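## Task

Take one of the loose grey pegs and push it fully into any free hole of the black carbon ball held by the other gripper until it clicks home, without knocking out pegs that are already seated in that ball.

## Robot and tools

Robot: two UR-type arms, left_arm and right_arm, each ending in a Robotiq 2F-85 two-finger gripper. In each scene one gripper already holds the ball; the other must pick up a peg and insert it.

Frame: every reported position, velocity and target uses the scene frame. Origin is at table-top height, halfway between the nominal arm bases; +x points out over the table, +z up, and left_arm sits on the +y side (arm names do not match image sides). Real bases: left_arm at (-0.053, +0.481, +0.033) m, right_arm at (-0.058, -0.522, +0.033) m. On the gripper, the fingers extend along its own +z and close along its own y. end_effector_position is the spot between the pads when shut; fingertips sit about 19 mm past it closed and 6 mm past it open. A block protrudes about 10 cm toward the gripper's +x.

execute_actions(actions, cameras): actions is a list of actions; each action is a table of up to 15 rows, one row per 1/30 s step, the last row repeating if fewer than 15. Every row holds 18 numbers in [-1, 1], covering both arms even when only one moves: left dx, dy, dz, rx, ry, rz, gripper position, force_limit, speed, then the same nine for the right. The six pose numbers are an offset, along scene axes, from that arm's Hand target as it stood when the action began (every row is measured from that start, not from the row before); 1.0 equals 0.6 m or 180 degrees, and rx, ry, rz form one rotation vector, turning about the Hand target's position. Sending the same offset again moves the arm further. All-zero pose numbers re-request the current Hand target. Gripper numbers are absolute commands: position +1 is fully open (85 mm), about -0.8 is pads touching, -1 closes until blocked; force_limit sets motor effort (-1 soft, about 30 N per pad on a slow close, to +1, about 100 N); speed -1, 0, +1 give roughly 20, 85, 150 mm/s. Fast closes from well open grip much harder (up to about 245 N). To keep a gripper unchanged, repeat the three numbers last sent; 0 is a real command. cameras lists names (cam_high, cam_low, cam_left_wrist, cam_right_wrist, or "all"); an empty actions list returns images and the scene number.

move(target, speed, blend, stop_force, zero, blocking, cameras): target is one 18-number row as above, or a list of up to 15 such rows; each row's pose numbers are offsets from the Hand targets at the move's start (not from the previous row), same scaling and axes. Paths are straight lines, do not avoid obstacles, share a 10 s cap and finish together. speed is metres per second, 0.002 to 3.6 (default 0.25), one value or one per row; rotations are capped at twice that in rad/s. blend, in metres, rounds corners of a list; 0 means stop at each point. stop_force, in newtons from 3 to 120, ends an arm's path when its wrist sensor feels that much opposing push; leave it out when backing off a contact, and do not rely on it while the gripper rotates. zero (only with stop_force) decides whether a fresh sensor zero is taken first. blocking=false returns after about 0.5 s while the move continues (not allowed with stop_force). The result adds a "move:" line: done, off_target, moving, held or fault, plus limits such as paced or held.

wait(seconds 0 to 10) lets time pass with the last commands held. stop brakes a running move. zoom_image(camera, region=[x0, y0, x1, y1] in pixels of that camera's newest 896x504 image, at most 504 by 504) gives a closer look. zero_wrist_force(arm) re-zeroes that arm's wrist sensor. read_manual returns licence texts only. finished_scene(scene, 1 or 2) ends the current scene irreversibly; call it only once the peg is locked in.

Results: end_effector_position in metres, end_effector_quat_wxyz, velocities in m/s and rad/s; "Hand target" is the last commanded pose after clipping and the base for the next offsets; the gripper often rests a little short of it. object_status: 0 moving, 1 blocked while opening, 2 blocked while closing (a real grip), 3 reached the requested spot or fully shut. position_measured is in counts: 3 open, 78 about 60 mm, 130 about 40 mm, 180 about 20 mm, 230 shut. Also shown: joint positions and torques (including gravity load), Wrist force and Wrist torque in the gripper's own axes plus a peak line, step readings of position, Tool commands, and MOTOR HOT or fault lines.

Cautions: orientation commands are limited to 32 degrees from the measured orientation per step. A net outside force near 150 N, or contact torque at a joint limit (wrist joints 26.6 N m), freezes that arm for 10 s. Arms are stiff, so aim only slightly past a firm contact and approach slowly, ideally with stop_force. Avoid any clash or squeeze between the two arms, and never close one gripper on the other's fingers. Don't drop parts or release them while moving, don't let anything leave the table, don't slam fixed objects, and don't squeeze hard on a part still resting on the table. Long holds or stretched poses heat motors; above 85 °C the arm brakes for 30 s or more. Loose objects may get nudged by outside pushes now and then.

Each tool is called after ">>>" as name([rows], argument=value, ...), one row to a line, values as JSON.

## Session

>>> execute_actions(actions=[])

Scene clock: 0.00 s.
left_arm: end_effector_position=(+0.0871, -0.0351, +0.1350) position_measured=175 object_status=3 end_effector_quat_wxyz=(+0.265, +0.440, +0.693, -0.506) | right_arm: end_effector_position=(+0.3713, -0.5195, +0.2361) position_measured=3 object_status=3 end_effector_quat_wxyz=(+0.000, -0.003, +1.000, +0.000)
Joint positions: left_arm=[-1.477 -0.877 2.492 -4.397 -1.737 -0.461] | right_arm=[3.458 -1.419 -2.042 -1.252 1.571 0.316]
Joint velocities: within noise
Joint torques (N m): no reading
Wrist force (N): no reading
Wrist torque (N m): no reading
Wrist force, peak (N): no reading
Hand target: left_arm +0.0871, -0.0351, +0.1350; +0.265, +0.440, +0.693, -0.506 | right_arm +0.3713, -0.5195, +0.2361; +0.000, -0.003, +1.000, +0.000
Tool commands: left_gripper/position=-0.396078 left_gripper/force_limit=+1.0 left_gripper/speed=-1.0 right_gripper/position=+1.0 right_gripper/force_limit=+1.0 right_gripper/speed=+1.0

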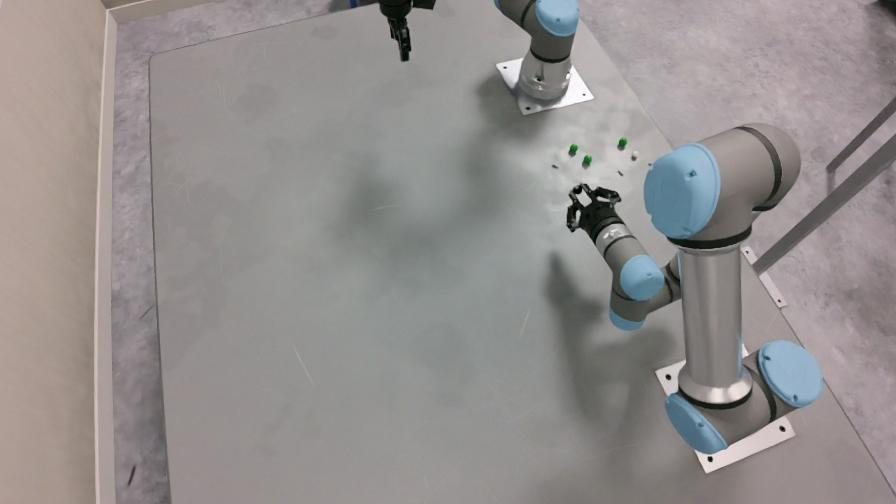

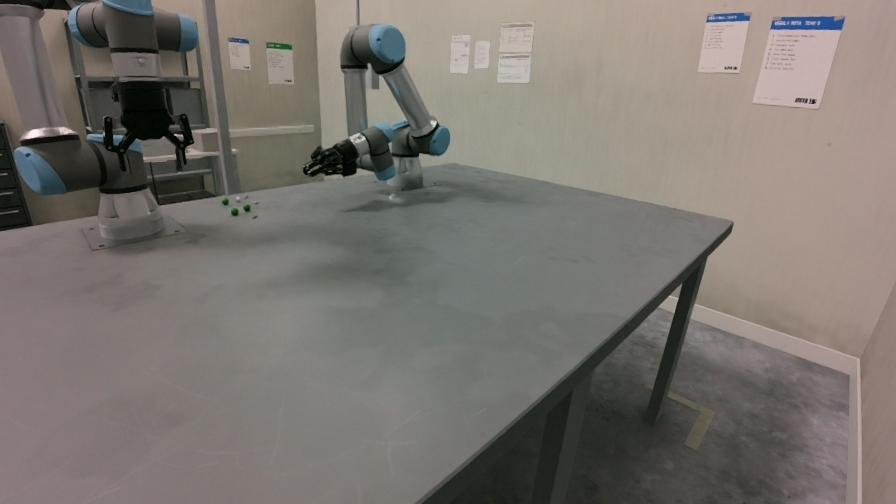

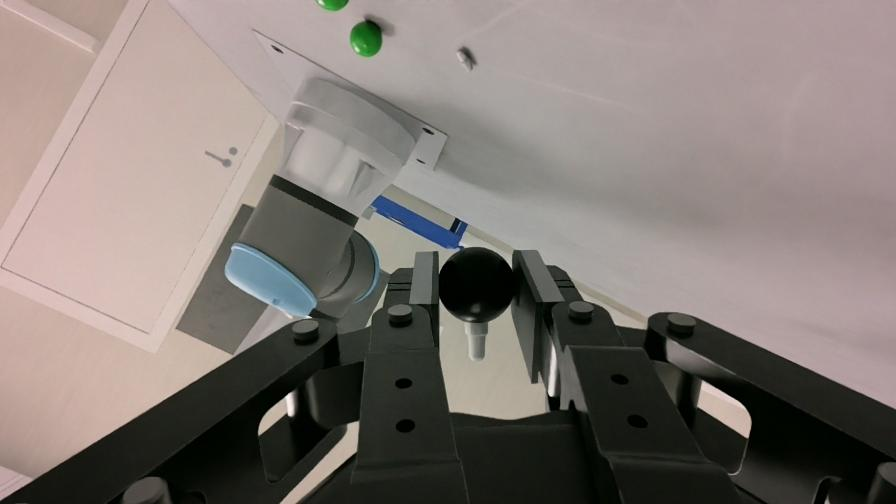

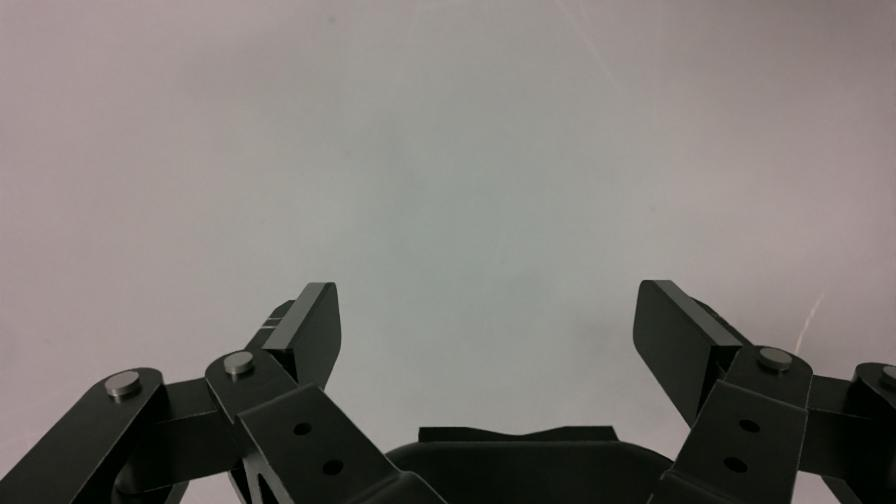

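>>> zoom_image(camera="cam_left_wrist", region=[400, 220, 560, 380])

>>> zoom_image(camera="cam_high", region=[530, 110, 690, 240])

>>> zoom_image(camera="cam_low", region=[200, 130, 360, 230])

>>> zoom_image(camera="cam_left_wrist", region=[280, 0, 540, 146])

Scaled by 3.150.

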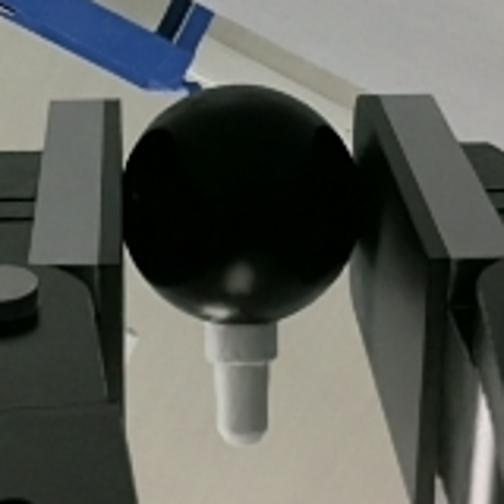

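Scaled by 3.150.

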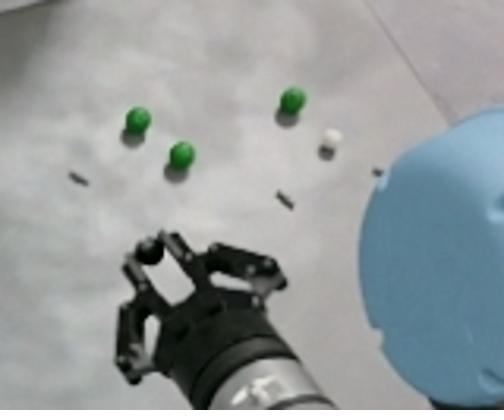

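Scaled by 3.150.

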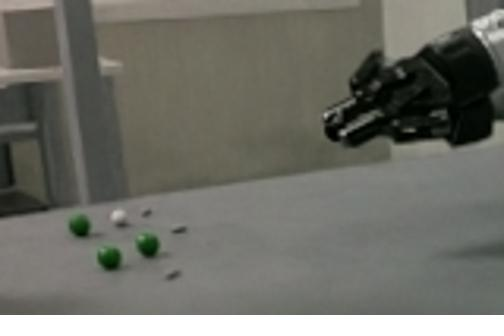

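Scaled by 1.938.

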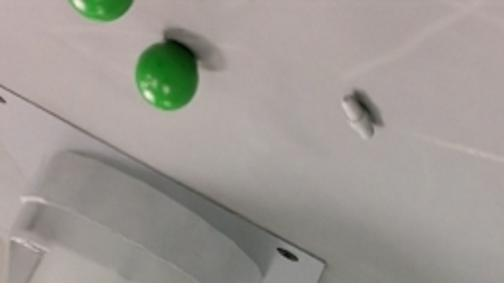

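>>> move(target=[0,0,0,0,0,0,-0.396078,1,-1, -0.5522,0.5158,-0.027,0,0,0,1,1,1], speed=0.3, cameras=["cam_right_wrist","cam_high"])

Scene clock: 33.13 s.
left_arm: end_effector_position=(+0.0871, -0.0351, +0.1350) position_measured=175 object_status=3 end_effector_quat_wxyz=(+0.265, +0.440, +0.693, -0.506) | right_arm: end_effector_position=(+0.0400, -0.2101, +0.2199) position_measured=3 object_status=3 end_effector_quat_wxyz=(+0.000, -0.003, +1.000, +0.000)
Joint positions: left_arm=[-1.477 -0.877 2.492 -4.397 -1.737 -0.461] | right_arm=[4.823 -1.135 -2.276 -1.301 1.571 1.682]
Joint torques (N m): left_arm=[-1.32 -35.48 1.45 -3.96 -1.51 -1.23] | right_arm=[9.89 -1.25 36.84 5.04 -1.24 2.06]
Wrist force (N): left_arm=[0.0 0.0 0.1] | right_arm=[-0.3 0.2 -0.1]
Wrist torque (N m): left_arm=[-0.01 0.00 0.00] | right_arm=[0.02 0.05 -0.19]
Wrist force, peak (N): left_arm=[0.0 -0.5 -0.2] | right_arm=[1.6 1.6 0.1]
Hand target: left_arm +0.0871, -0.0351, +0.1350; +0.265, +0.440, +0.693, -0.506 | right_arm +0.0399, -0.2101, +0.2199; +0.000, -0.003, +1.000, +0.000
Off the commanded pose: left_arm 0.000 m, 0 deg | right_arm 0.000 m, 0 deg.
move: done
camera_calibration:
cam_right_wrist: T_world_to_cam=[[0.00497648, 0.999911, 0.0123926, 0.213264], [0.94266, -0.00882656, 0.333638, -0.0857838], [0.333718, 0.0100217, -0.94262, 0.317833], [0, 0, 0, 1]] pos_world=[-0.0262627, -0.217187, 0.325573]
Images, in order (width x height): cam_high 896x504, cam_right_wrist 896x504.

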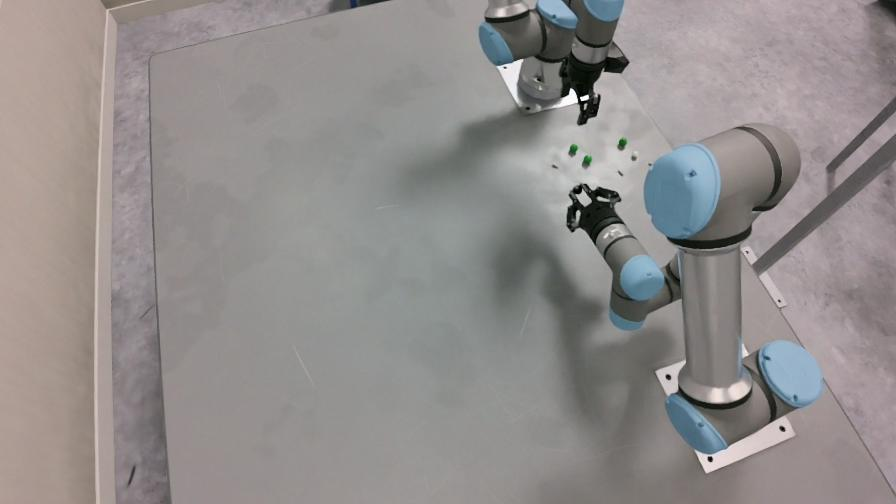

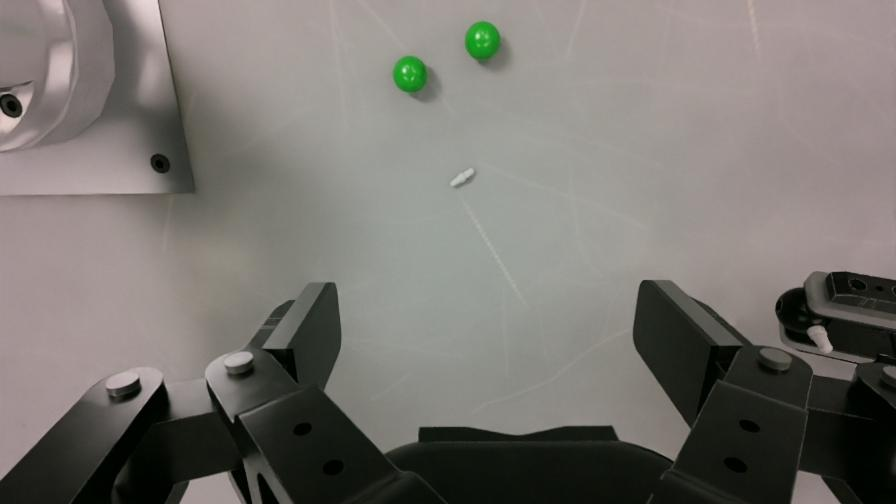

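>>> zoom_image(camera="cam_right_wrist", region=[432, 148, 492, 208])

>>> zoom_image(camera="cam_right_wrist", region=[736, 250, 896, 370])

Scaled by 8.400.

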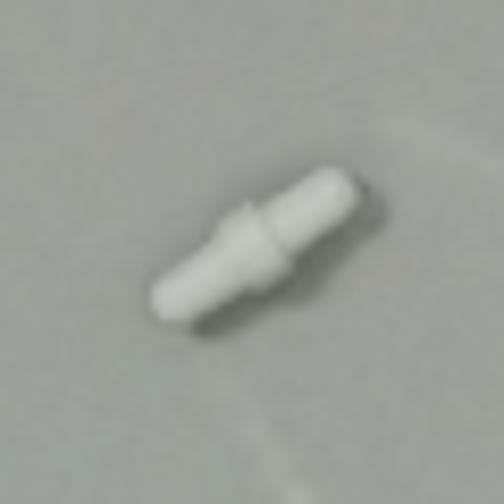

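Scaled by 3.150.

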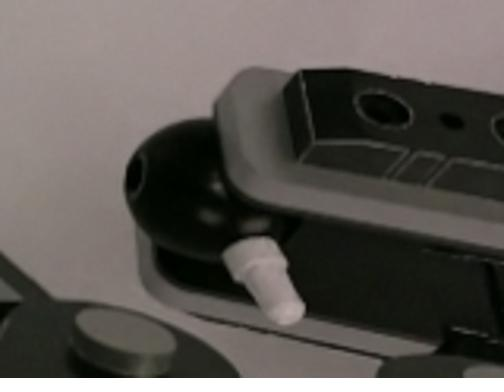

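>>> move(target=[0,0,0,0,0,0,-0.396078,1,-1, 0,-0.01,-0.2,0,0,0.689,-0.3,1,1], speed=0.4, cameras=["cam_right_wrist","cam_low"])

Scene clock: 77.03 s.
left_arm: end_effector_position=(+0.0871, -0.0351, +0.1350) position_measured=175 object_status=3 end_effector_quat_wxyz=(+0.265, +0.440, +0.693, -0.506) | right_arm: end_effector_position=(+0.0399, -0.2161, +0.0999) position_measured=167 object_status=3 end_effector_quat_wxyz=(+0.000, +0.884, -0.467, +0.000)
Joint positions: left_arm=[-1.477 -0.877 2.492 -4.397 -1.737 -0.461] | right_arm=[4.826 -1.309 -2.523 -0.881 1.571 -0.48]
Joint torques (N m): left_arm=[-1.41 -39.49 3.28 -3.94 -1.52 -1.53] | right_arm=[-9.67 2.54 11.84 4.92 1.46 -2.4]
Wrist force (N): left_arm=[0.0 0.0 0.1] | right_arm=[-0.2 -0.1 -0.1]
Wrist torque (N m): left_arm=[-0.01 0.00 0.00] | right_arm=[-0.02 0.04 0.01]
Wrist force, peak (N): left_arm=[0.1 -0.4 0.4] | right_arm=[-0.5 0.5 0.2]
Hand target: left_arm +0.0871, -0.0351, +0.1350; +0.265, +0.440, +0.693, -0.506 | right_arm +0.0399, -0.2161, +0.0999; +0.000, +0.884, -0.467, +0.000
Off the commanded pose: left_arm 0.000 m, 0 deg | right_arm 0.000 m, 0 deg.
move: done
camera_calibration:
cam_right_wrist: T_world_to_cam=[[-0.831596, -0.555245, 0.0123236, -0.0818966], [-0.520046, 0.786283, 0.333633, 0.18452], [-0.194938, 0.271039, -0.942622, 0.282325], [0, 0, 0, 1]] pos_world=[0.0828899, -0.267079, 0.205573]
Images, in order (width x height): cam_low 896x504, cam_right_wrist 896x504.

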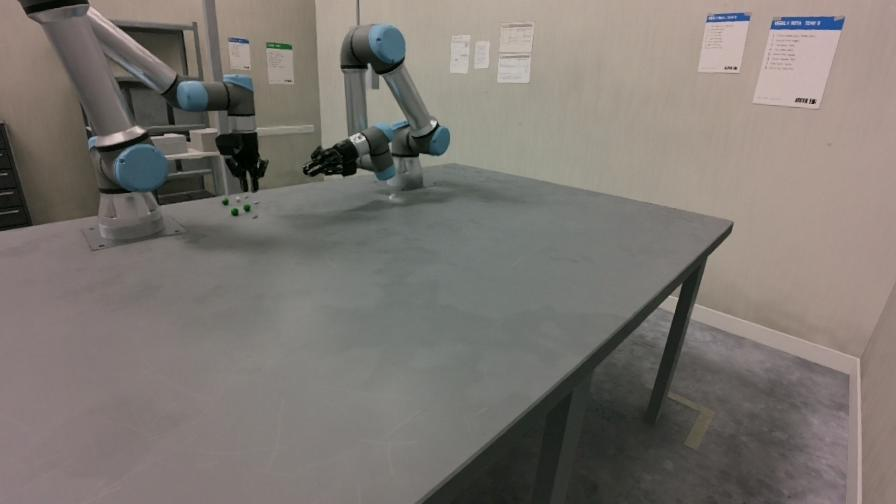

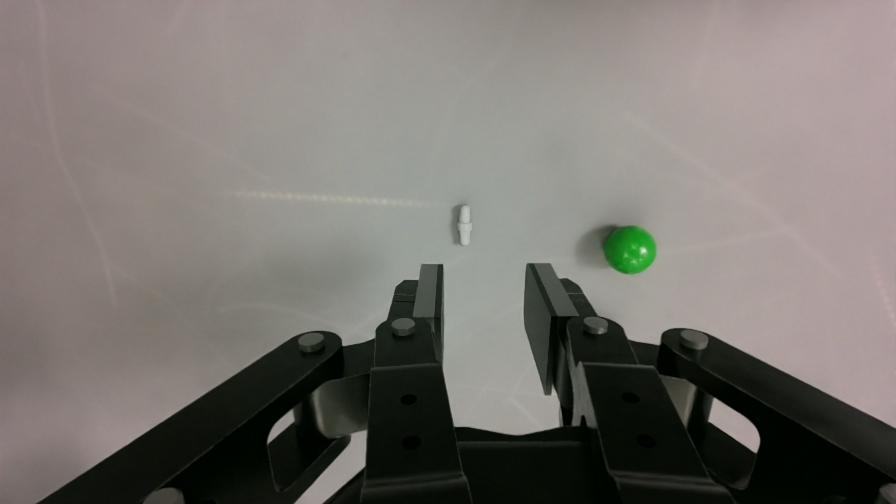

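>>> zoom_image(camera="cam_right_wrist", region=[434, 196, 494, 256])

>>> zoom_image(camera="cam_right_wrist", region=[400, 190, 600, 390])

Scaled by 8.400.

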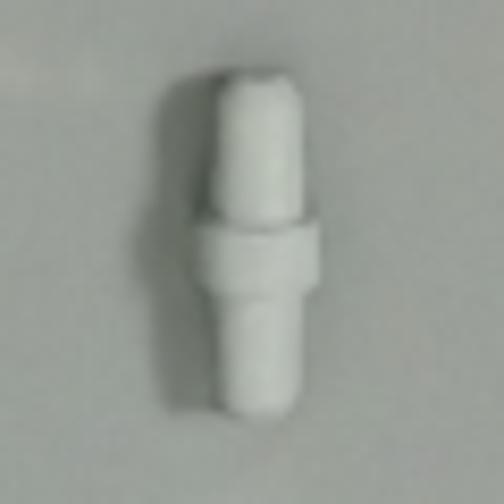

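Scaled by 2.520.

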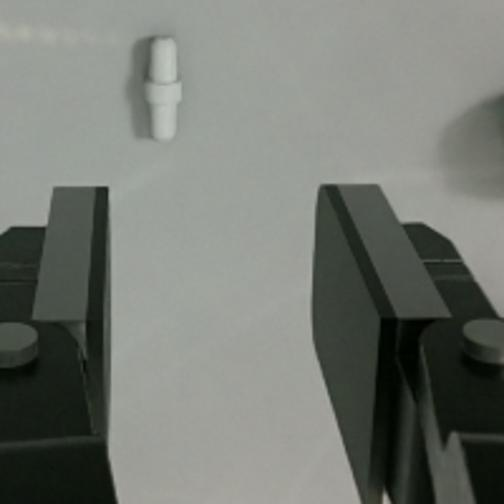

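>>> move(target=[0,0,0,0,0,0,-0.396078,1,-1, 0.0175,-0.0145,-0.0833,0,0,0,-0.3,1,1], speed=0.2, cameras=["cam_right_wrist"])

>>> zoom_image(camera="cam_right_wrist", region=[400, 220, 600, 420])

Scene clock: 122.07 s.
left_arm: end_effector_position=(+0.0871, -0.0351, +0.1350) position_measured=175 object_status=3 end_effector_quat_wxyz=(+0.265, +0.440, +0.693, -0.506) | right_arm: end_effector_position=(+0.0504, -0.2248, +0.0499) position_measured=167 object_status=3 end_effector_quat_wxyz=(+0.000, +0.884, -0.467, +0.000)
Joint positions: left_arm=[-1.477 -0.877 2.492 -4.397 -1.737 -0.461] | right_arm=[4.793 -1.448 -2.609 -0.656 1.571 -0.513]
Joint torques (N m): left_arm=[-1.79 -41.36 4.32 -3.69 -1.55 -1.27] | right_arm=[-11.84 4.45 8.1 4.8 1.53 -2.23]
Wrist force (N): left_arm=[0.2 -0.1 0.0] | right_arm=[-0.2 0.0 -0.1]
Wrist torque (N m): left_arm=[-0.03 -0.03 0.01] | right_arm=[-0.01 0.03 0.02]
Wrist force, peak (N): left_arm=[0.0 -0.5 0.2] | right_arm=[-0.7 0.3 -1.0]
Hand target: left_arm +0.0871, -0.0351, +0.1350; +0.265, +0.440, +0.693, -0.506 | right_arm +0.0504, -0.2248, +0.0499; +0.000, +0.884, -0.467, +0.000
Off the commanded pose: left_arm 0.000 m, 0 deg | right_arm 0.000 m, 0 deg.
move: done
camera_calibration:
cam_right_wrist: T_world_to_cam=[[-0.831535, -0.555334, 0.012373, -0.0774172], [-0.520107, 0.786222, 0.333682, 0.213484], [-0.195033, 0.271033, -0.942605, 0.239603], [0, 0, 0, 1]] pos_world=[0.09339, -0.275779, 0.155573]
Images, in order (width x height): cam_right_wrist 896x504.

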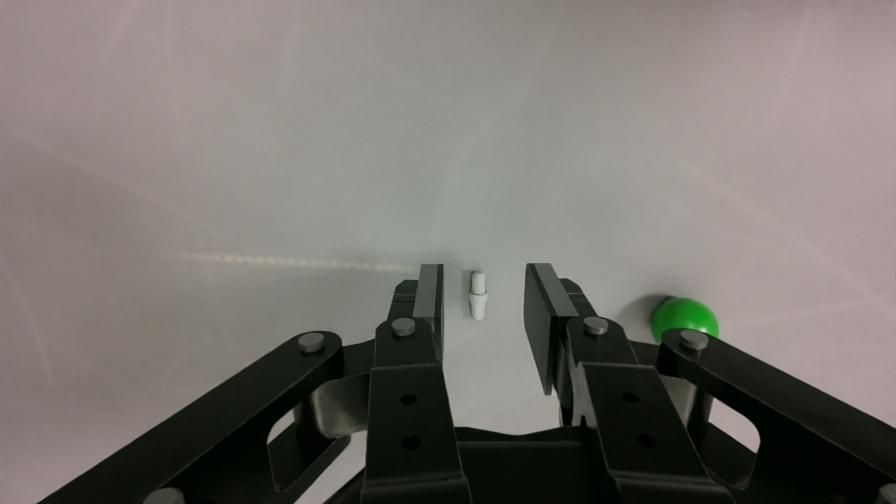

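Scaled by 2.520.

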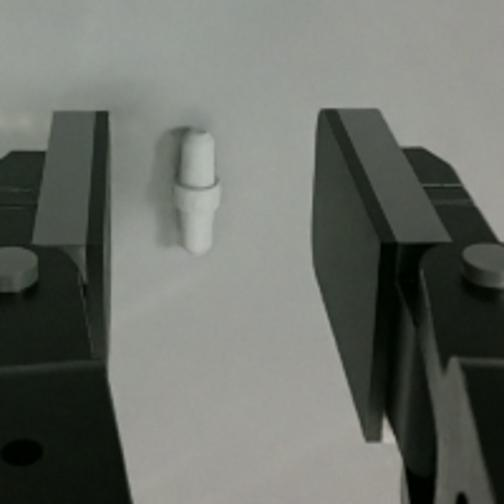

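>>> move(target=[0,0,0,0,0,0,-0.396078,1,-1, 0.00,0.0,-0.0367,0,0,0,-0.45,1,1], speed=0.1, cameras=["cam_right_wrist"])

>>> zoom_image(camera="cam_right_wrist", region=[400, 240, 600, 440])

Scene clock: 147.27 s.
left_arm: end_effector_position=(+0.0871, -0.0351, +0.1350) position_measured=175 object_status=3 end_effector_quat_wxyz=(+0.265, +0.440, +0.693, -0.506) | right_arm: end_effector_position=(+0.0504, -0.2247, +0.0279) position_measured=186 object_status=3 end_effector_quat_wxyz=(+0.000, +0.884, -0.467, +0.000)
Joint positions: left_arm=[-1.477 -0.877 2.492 -4.397 -1.737 -0.461] | right_arm=[4.793 -1.534 -2.635 -0.543 1.571 -0.513]
Joint torques (N m): left_arm=[-1.21 -39.9 5.47 -3.98 -1.33 -1.41] | right_arm=[-9 6.24 4.63 4.64 0.03 -2.36]
Wrist force (N): left_arm=[0.1 -0.3 -0.1] | right_arm=[-0.3 0.2 0.0]
Wrist torque (N m): left_arm=[-0.05 0.00 0.00] | right_arm=[0.02 0.06 0.00]
Wrist force, peak (N): left_arm=[0.5 -0.3 0.0] | right_arm=[-0.4 0.0 -0.7]
Hand target: left_arm +0.0871, -0.0351, +0.1350; +0.265, +0.440, +0.693, -0.506 | right_arm +0.0504, -0.2248, +0.0279; +0.000, +0.884, -0.467, +0.000
Off the commanded pose: left_arm 0.000 m, 0 deg | right_arm 0.000 m, 0 deg.
move: done
camera_calibration:
cam_right_wrist: T_world_to_cam=[[-0.831535, -0.555334, 0.012373, -0.077145], [-0.520107, 0.786222, 0.333682, 0.220825], [-0.195033, 0.271033, -0.942605, 0.218866], [0, 0, 0, 1]] pos_world=[0.09339, -0.275779, 0.133573]
Images, in order (width x height): cam_right_wrist 896x504.

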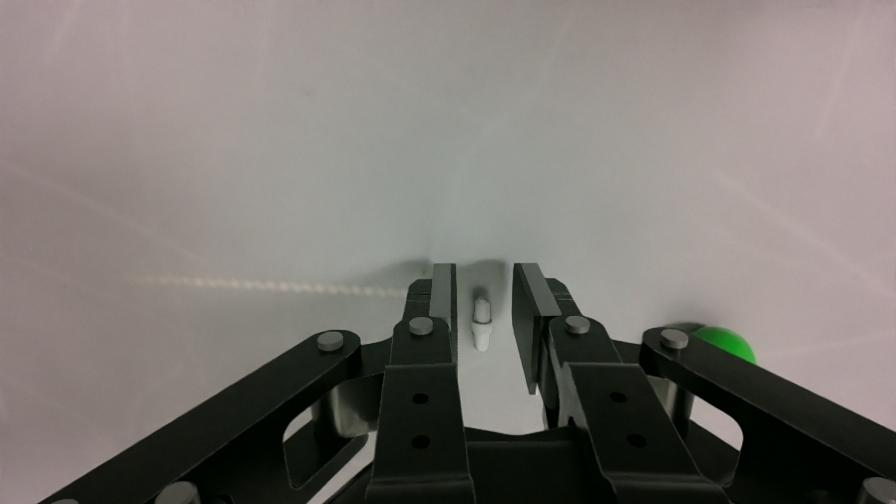

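Scaled by 2.520.

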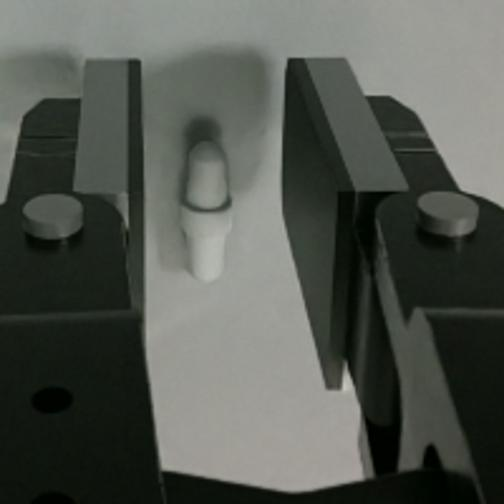

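>>> move(target=[0,0,0,0,0,0,-0.396078,1,-1, -0.0003,0.0035,-0.005,0,0,0,-0.52,1,1], speed=0.05)

>>> move(target=[0,0,0,0,0,0,-0.396078,1,-1, 0,0,-0.025,0,0,0,-0.52,1,1], speed=0.006, stop_force=4, cameras=["cam_right_wrist"])

>>> zoom_image(camera="cam_right_wrist", region=[400, 240, 600, 440])

Scene clock: 155.37 s.
left_arm: end_effector_position=(+0.0871, -0.0351, +0.1350) position_measured=175 object_status=3 end_effector_quat_wxyz=(+0.265, +0.440, +0.693, -0.506) | right_arm: end_effector_position=(+0.0503, -0.2227, +0.0249) position_measured=195 object_status=3 end_effector_quat_wxyz=(+0.000, +0.884, -0.467, +0.000)
Joint positions: left_arm=[-1.477 -0.877 2.492 -4.397 -1.737 -0.461] | right_arm=[4.793 -1.552 -2.634 -0.527 1.571 -0.513]
Joint torques (N m): left_arm=[-0.63 -40.25 6.11 -3.86 -1.52 -1.36] | right_arm=[-8.66 5.13 25.28 4.84 1.34 -2.05]
Wrist force (N): left_arm=[0.0 0.0 -0.1] | right_arm=[-0.1 -0.1 -0.1]
Wrist torque (N m): left_arm=[-0.01 0.01 0.00] | right_arm=[-0.02 0.03 0.01]
Wrist force, peak (N): left_arm=[0.2 -0.4 0.2] | right_arm=[-0.3 0.4 0.1]
Hand target: left_arm +0.0871, -0.0351, +0.1350; +0.265, +0.440, +0.693, -0.506 | right_arm +0.0503, -0.2227, +0.0249; +0.000, +0.884, -0.467, +0.000
Off the commanded pose: left_arm 0.000 m, 0 deg | right_arm 0.000 m, 0 deg.
move: done

Scene clock: 157.53 s.
left_arm: end_effector_position=(+0.0871, -0.0351, +0.1350) position_measured=175 object_status=3 end_effector_quat_wxyz=(+0.265, +0.440, +0.693, -0.506) | right_arm: end_effector_position=(+0.0503, -0.2227, +0.0196) position_measured=195 object_status=3 end_effector_quat_wxyz=(+0.000, +0.884, -0.467, +0.000)
Joint positions: left_arm=[-1.477 -0.877 2.492 -4.397 -1.737 -0.461] | right_arm=[4.793 -1.574 -2.639 -0.499 1.571 -0.513]
Joint torques (N m): left_arm=[-1.09 -39.74 6.45 -4 -1.59 -1.23] | right_arm=[-1.55 20.08 25.42 1.92 -1.14 -1.83]
Wrist force (N): left_arm=[-0.1 0.1 0.0] | right_arm=[-0.7 0.3 -1.8]
Wrist torque (N m): left_arm=[0.01 0.02 0.00] | right_arm=[0.04 -0.02 0.01]
Wrist force, peak (N): left_arm=[0.0 0.0 -0.5] | right_arm=[15.9 10.5 -48.0]
Hand target: left_arm +0.0871, -0.0351, +0.1350; +0.265, +0.440, +0.693, -0.506 | right_arm +0.0503, -0.2227, +0.0196; +0.000, +0.884, -0.467, +0.000 (not the last commanded pose)
Off the commanded pose: left_arm 0.000 m, 0 deg | right_arm 0.010 m, 0 deg.
move: contact (right_arm)
camera_calibration:
cam_right_wrist: T_world_to_cam=[[-0.831525, -0.555348, 0.0124251, -0.0760541], [-0.520121, 0.786244, 0.333608, 0.221857], [-0.195038, 0.270941, -0.94263, 0.210413], [0, 0, 0, 1]] pos_world=[0.0931901, -0.27368, 0.125273]
Images, in order (width x height): cam_right_wrist 896x504.

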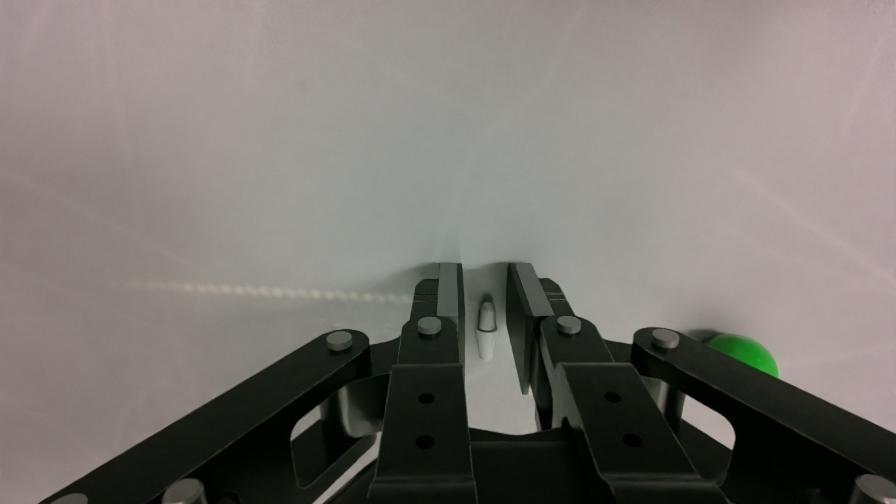

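Scaled by 2.520.

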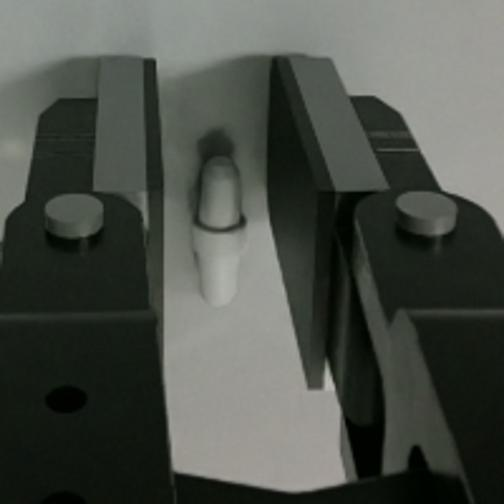

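>>> move(target=[0,0,0,0,0,0,-0.396078,1,-1, 0,0,0.00183,0,0,0,-0.52,1,1], speed=0.02)

>>> move(target=[0,0,0,0,0,0,-0.396078,1,-1, 0,0,0,0,0,0,-1,0,-1], cameras=["cam_right_wrist"])

>>> zoom_image(camera="cam_right_wrist", region=[400, 240, 600, 440])

Scene clock: 166.57 s.
left_arm: end_effector_position=(+0.0871, -0.0351, +0.1350) position_measured=175 object_status=3 end_effector_quat_wxyz=(+0.265, +0.440, +0.693, -0.506) | right_arm: end_effector_position=(+0.0503, -0.2227, +0.0207) position_measured=195 object_status=3 end_effector_quat_wxyz=(+0.000, +0.884, -0.467, +0.000)
Joint positions: left_arm=[-1.477 -0.877 2.492 -4.397 -1.737 -0.461] | right_arm=[4.793 -1.569 -2.638 -0.505 1.571 -0.513]
Joint torques (N m): left_arm=[-0.89 -39.77 5.66 -3.68 -1.62 -1.12] | right_arm=[10.15 19.96 25.48 1.49 -0.79 -2.08]
Wrist force (N): left_arm=[0.3 0.1 0.2] | right_arm=[-0.1 0.0 0.1]
Wrist torque (N m): left_arm=[0.01 -0.05 0.00] | right_arm=[0.00 0.02 0.02]
Wrist force, peak (N): left_arm=[-0.3 -0.4 0.1] | right_arm=[-0.9 0.6 -1.9]
Hand target: left_arm +0.0871, -0.0351, +0.1350; +0.265, +0.440, +0.693, -0.506 | right_arm +0.0503, -0.2227, +0.0207; +0.000, +0.884, -0.467, +0.000
Off the commanded pose: left_arm 0.000 m, 0 deg | right_arm 0.000 m, 0 deg.
move: done

Scene clock: 167.67 s.
left_arm: end_effector_position=(+0.0871, -0.0351, +0.1350) position_measured=175 object_status=3 end_effector_quat_wxyz=(+0.265, +0.440, +0.693, -0.506) | right_arm: end_effector_position=(+0.0503, -0.2227, +0.0207) position_measured=226 object_status=0 end_effector_quat_wxyz=(+0.000, +0.884, -0.467, +0.000)
Joint positions: left_arm=[-1.477 -0.877 2.492 -4.397 -1.737 -0.461] | right_arm=[4.793 -1.569 -2.638 -0.505 1.571 -0.513]
Joint torques (N m): left_arm=[-2.68 -40.46 6.65 -3.77 -1.41 -1.29] | right_arm=[9.91 19.34 25.51 1.42 0.21 -1.98]
Wrist force (N): left_arm=[0.0 -0.1 0.2] | right_arm=[0.5 0.0 -1.2]
Wrist torque (N m): left_arm=[-0.03 0.00 0.00] | right_arm=[0.00 0.00 0.01]
Wrist force, peak (N): left_arm=[0.2 -0.2 -0.2] | right_arm=[0.6 0.3 -1.3]
Hand target: left_arm +0.0871, -0.0351, +0.1350; +0.265, +0.440, +0.693, -0.506 | right_arm +0.0503, -0.2227, +0.0207; +0.000, +0.884, -0.467, +0.000
Off the commanded pose: left_arm 0.000 m, 0 deg | right_arm 0.000 m, 0 deg.
move: done
camera_calibration:
cam_right_wrist: T_world_to_cam=[[-0.831536, -0.555333, 0.0123732, -0.0760559], [-0.520106, 0.786223, 0.333682, 0.221473], [-0.195033, 0.271033, -0.942605, 0.211471], [0, 0, 0, 1]] pos_world=[0.09319, -0.273679, 0.126373]
Images, in order (width x height): cam_right_wrist 896x504.

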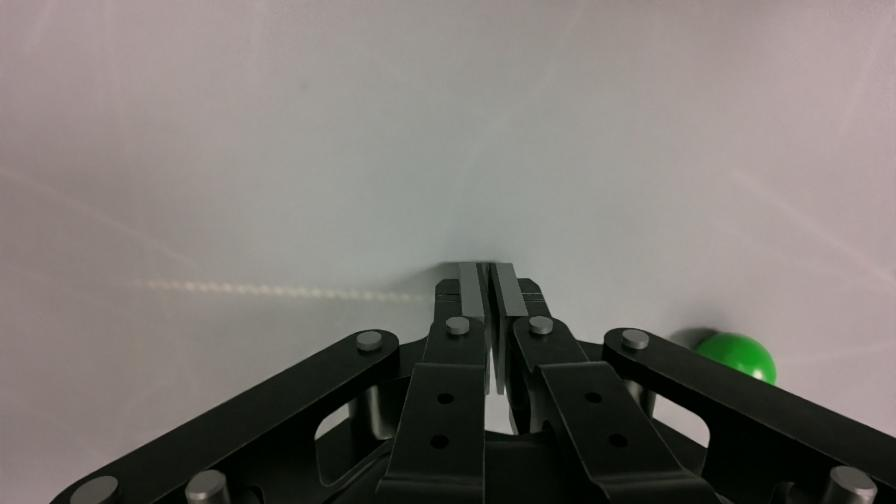

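Scaled by 2.520.

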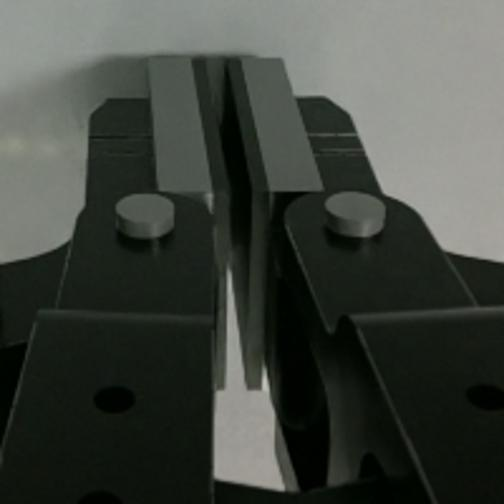

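>>> wait(seconds=0.3, cameras=["cam_high","cam_low"])

Scene clock: 171.00 s.
left_arm: end_effector_position=(+0.0871, -0.0351, +0.1350) position_measured=175 object_status=3 end_effector_quat_wxyz=(+0.265, +0.440, +0.693, -0.506) | right_arm: end_effector_position=(+0.0503, -0.2227, +0.0207) position_measured=226 object_status=2 end_effector_quat_wxyz=(+0.000, +0.884, -0.467, +0.000)
Joint positions: left_arm=[-1.477 -0.877 2.492 -4.397 -1.737 -0.461] | right_arm=[4.793 -1.569 -2.638 -0.505 1.571 -0.513]
Joint torques (N m): left_arm=[-1.75 -39.81 6.27 -3.86 -1.42 -1.32] | right_arm=[8.9 16.61 24.53 1.81 1.27 -2.11]
Wrist force (N): left_arm=[-0.1 -0.2 0.0] | right_arm=[0.2 0.2 -1.1]
Wrist torque (N m): left_arm=[-0.03 0.01 0.00] | right_arm=[0.03 0.05 0.02]
Wrist force, peak (N): left_arm=[0.3 -0.2 0.3] | right_arm=[0.4 0.5 -1.4]
Hand target: left_arm +0.0871, -0.0351, +0.1350; +0.265, +0.440, +0.693, -0.506 | right_arm +0.0503, -0.2227, +0.0207; +0.000, +0.884, -0.467, +0.000
Tool commands: left_gripper/position=-0.396078 left_gripper/force_limit=+1.0 left_gripper/speed=-1.0 right_gripper/position=-1.0 right_gripper/force_limit=+0.0 right_gripper/speed=-1.0
Off the commanded pose: left_arm 0.000 m, 0 deg | right_arm 0.000 m, 0 deg.
wait: 0.30 s; at rest from the start
Images, in order (width x height): cam_high 896x504, cam_low 896x504.

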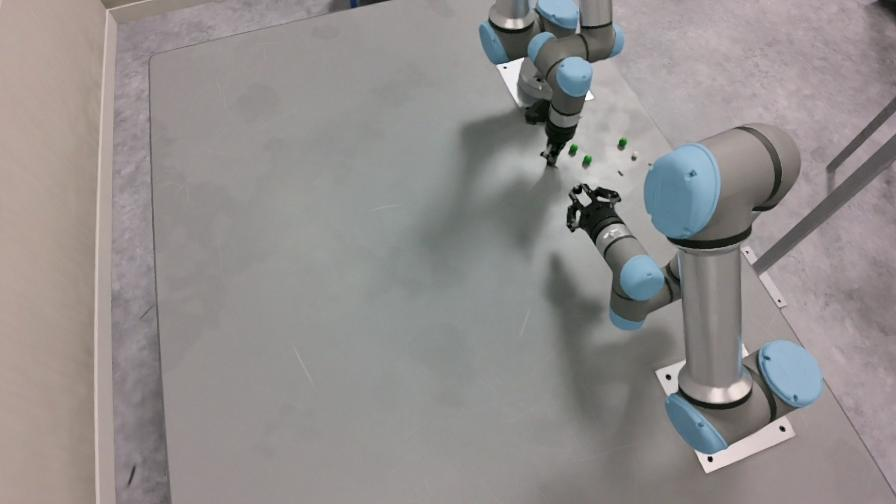

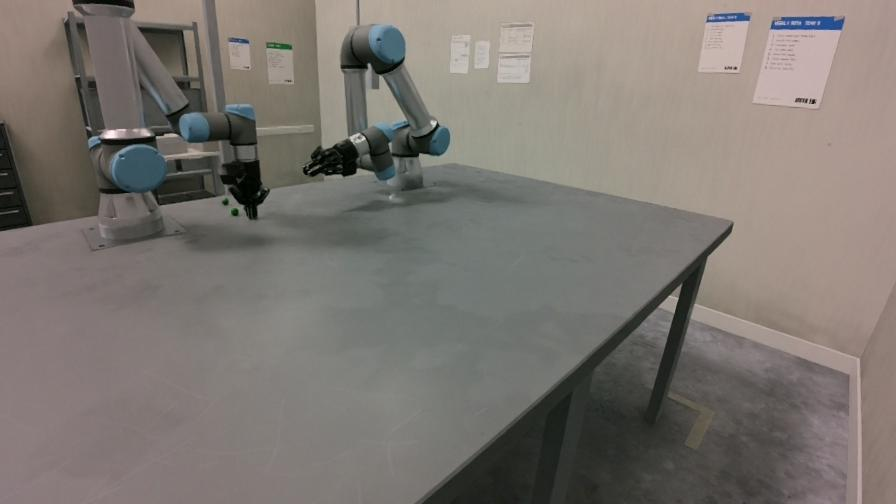

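>>> move(target=[0,0,0,0,0,0,-0.396078,1,-1, 0,0,0.08,0,0,0,-1,0,-1], speed=0.1, cameras=["cam_right_wrist","cam_left_wrist"])

>>> zoom_image(camera="cam_right_wrist", region=[430, 240, 550, 360])

Scene clock: 176.50 s.
left_arm: end_effector_position=(+0.0871, -0.0351, +0.1350) position_measured=175 object_status=3 end_effector_quat_wxyz=(+0.265, +0.440, +0.693, -0.506) | right_arm: end_effector_position=(+0.0503, -0.2227, +0.0687) position_measured=226 object_status=2 end_effector_quat_wxyz=(+0.000, +0.884, -0.467, +0.000)
Joint positions: left_arm=[-1.477 -0.877 2.492 -4.397 -1.737 -0.461] | right_arm=[4.793 -1.389 -2.578 -0.745 1.571 -0.513]
Joint torques (N m): left_arm=[-2.11 -39.88 6.59 -3.78 -1.48 -1.4] | right_arm=[10.51 15.67 29.31 1.57 -1.33 2.13]
Wrist force (N): left_arm=[0.0 -0.1 0.0] | right_arm=[-0.3 0.1 0.0]
Wrist torque (N m): left_arm=[-0.01 -0.01 -0.01] | right_arm=[0.03 0.05 -0.18]
Wrist force, peak (N): left_arm=[0.2 -0.4 -0.1] | right_arm=[0.4 0.3 -1.3]
Hand target: left_arm +0.0871, -0.0351, +0.1350; +0.265, +0.440, +0.693, -0.506 | right_arm +0.0503, -0.2227, +0.0687; +0.000, +0.884, -0.467, +0.000
Off the commanded pose: left_arm 0.000 m, 0 deg | right_arm 0.000 m, 0 deg.
move: done
camera_calibration:
cam_right_wrist: T_world_to_cam=[[-0.831536, -0.555333, 0.0123732, -0.0766498], [-0.520106, 0.786223, 0.333682, 0.205456], [-0.195033, 0.271033, -0.942605, 0.256716], [0, 0, 0, 1]] pos_world=[0.09319, -0.273679, 0.174373]
Images, in order (width x height): cam_left_wrist 896x504, cam_right_wrist 896x504.

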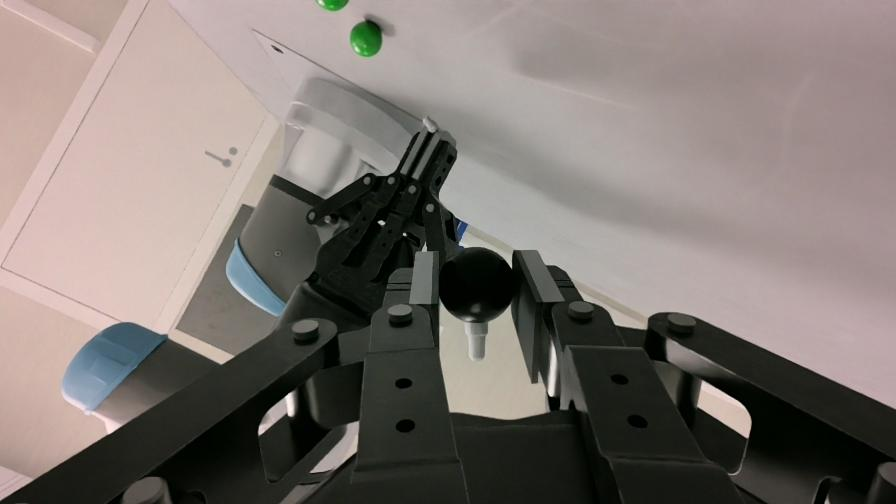

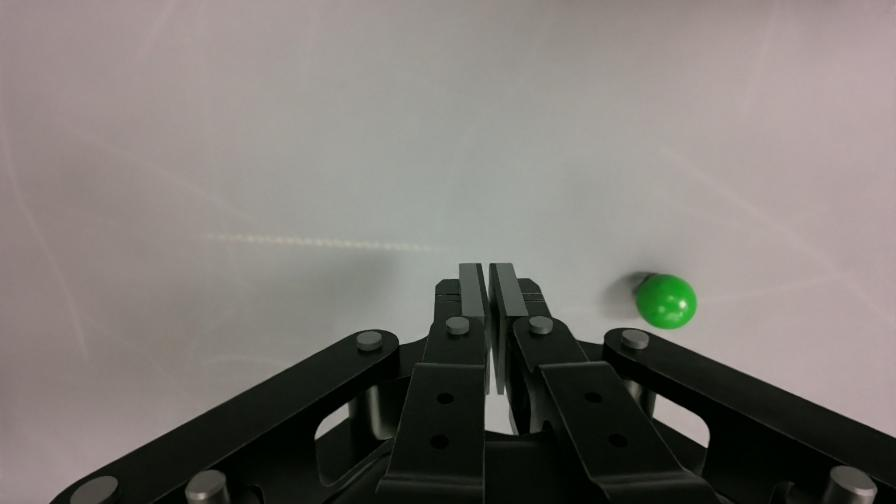

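Scaled by 4.200.

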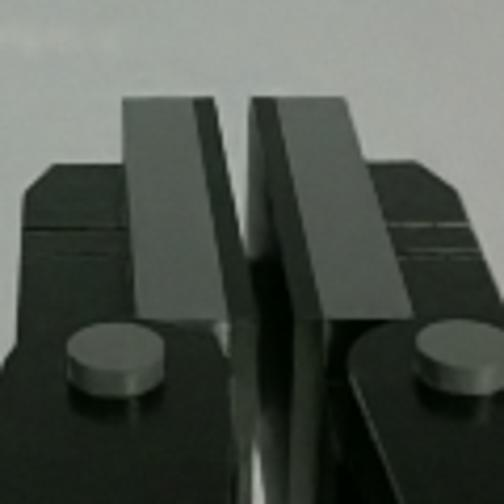

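Left camera sees the peg held. Zoom in.

>>> zoom_image(camera="cam_left_wrist", region=[390, 100, 480, 190])

Scaled by 5.600.

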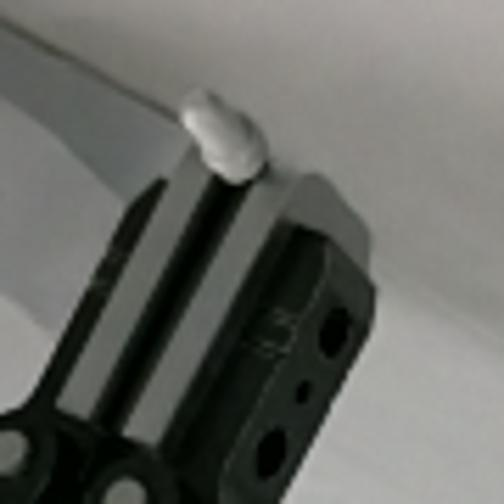

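>>> move(target=[0,0,0,0,0,0,-0.396078,1,-1, 0,0,-0.0775,0,0,0,-1,0,-1], speed=0.1)

>>> move(target=[0,0,0,0,0,0,-0.396078,1,-1, 0,0,-0.004,0,0,0,-1,0,-1], speed=0.003, stop_force=3, cameras=["cam_left_wrist"])

>>> zoom_image(camera="cam_left_wrist", region=[380, 30, 500, 150])

Scene clock: 191.80 s.
left_arm: end_effector_position=(+0.0871, -0.0351, +0.1350) position_measured=175 object_status=3 end_effector_quat_wxyz=(+0.265, +0.440, +0.693, -0.506) | right_arm: end_effector_position=(+0.0503, -0.2227, +0.0222) position_measured=226 object_status=2 end_effector_quat_wxyz=(+0.000, +0.884, -0.467, +0.000)
Joint positions: left_arm=[-1.477 -0.877 2.492 -4.397 -1.737 -0.461] | right_arm=[4.793 -1.563 -2.636 -0.513 1.571 -0.513]
Joint torques (N m): left_arm=[-3.3 -39.5 6.39 -3.62 -1.56 -1.11] | right_arm=[-10.4 7.48 4.53 4.92 1.69 -2.44]
Wrist force (N): left_arm=[0.0 0.0 -0.3] | right_arm=[-0.2 0.0 0.0]
Wrist torque (N m): left_arm=[-0.01 0.00 0.00] | right_arm=[0.00 0.04 0.01]
Wrist force, peak (N): left_arm=[0.3 -0.5 -0.2] | right_arm=[-0.4 -0.3 -1.0]
Hand target: left_arm +0.0871, -0.0351, +0.1350; +0.265, +0.440, +0.693, -0.506 | right_arm +0.0503, -0.2227, +0.0222; +0.000, +0.884, -0.467, +0.000
Off the commanded pose: left_arm 0.000 m, 0 deg | right_arm 0.000 m, 0 deg.
move: done

Scene clock: 193.27 s.
left_arm: end_effector_position=(+0.0871, -0.0351, +0.1350) position_measured=175 object_status=3 end_effector_quat_wxyz=(+0.265, +0.440, +0.693, -0.506) | right_arm: end_effector_position=(+0.0503, -0.2227, +0.0206) position_measured=226 object_status=2 end_effector_quat_wxyz=(+0.000, +0.884, -0.467, +0.000)
Joint positions: left_arm=[-1.477 -0.877 2.492 -4.397 -1.737 -0.461] | right_arm=[4.793 -1.57 -2.638 -0.505 1.571 -0.513]
Joint torques (N m): left_arm=[-1.96 -41.01 6.4 -4 -1.46 -1.2] | right_arm=[-9.05 19.26 24.3 0.95 1.51 -2.28]
Wrist force (N): left_arm=[0.1 0.0 0.0] | right_arm=[-0.9 -0.1 -1.9]
Wrist torque (N m): left_arm=[-0.01 -0.02 0.00] | right_arm=[0.03 -0.02 0.02]
Wrist force, peak (N): left_arm=[0.0 -0.4 0.4] | right_arm=[2.4 0.5 -6.1]
Hand target: left_arm +0.0871, -0.0351, +0.1350; +0.265, +0.440, +0.693, -0.506 | right_arm +0.0503, -0.2227, +0.0207; +0.000, +0.884, -0.467, +0.000 (not the last commanded pose)
Off the commanded pose: left_arm 0.000 m, 0 deg | right_arm 0.001 m, 0 deg.
move: contact (right_arm)
Images, in order (width x height): cam_left_wrist 896x504.

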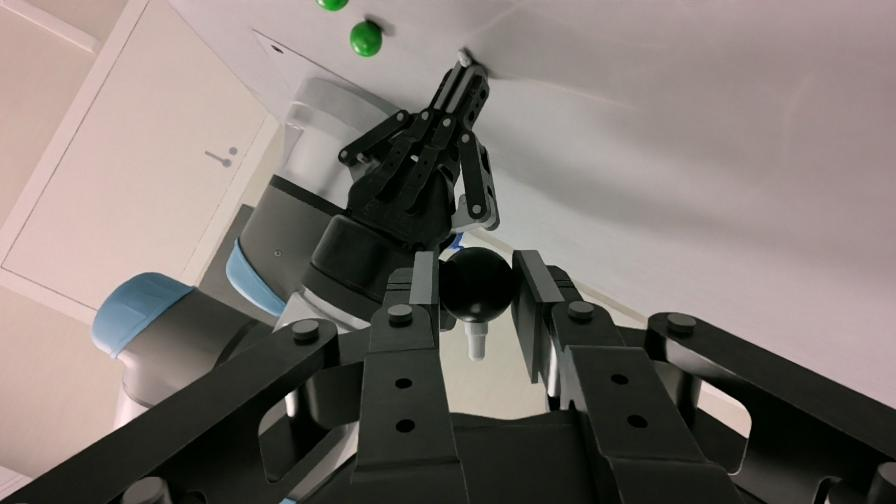

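Scaled by 4.200.

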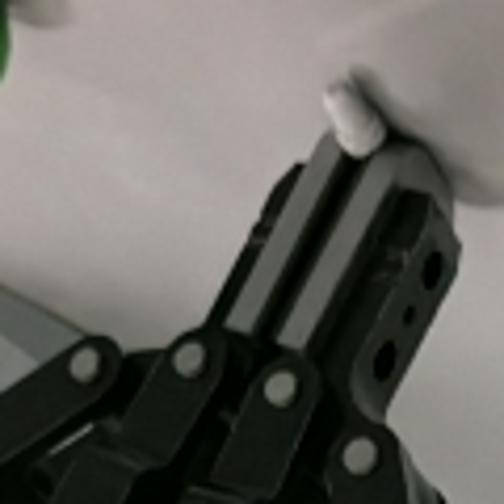

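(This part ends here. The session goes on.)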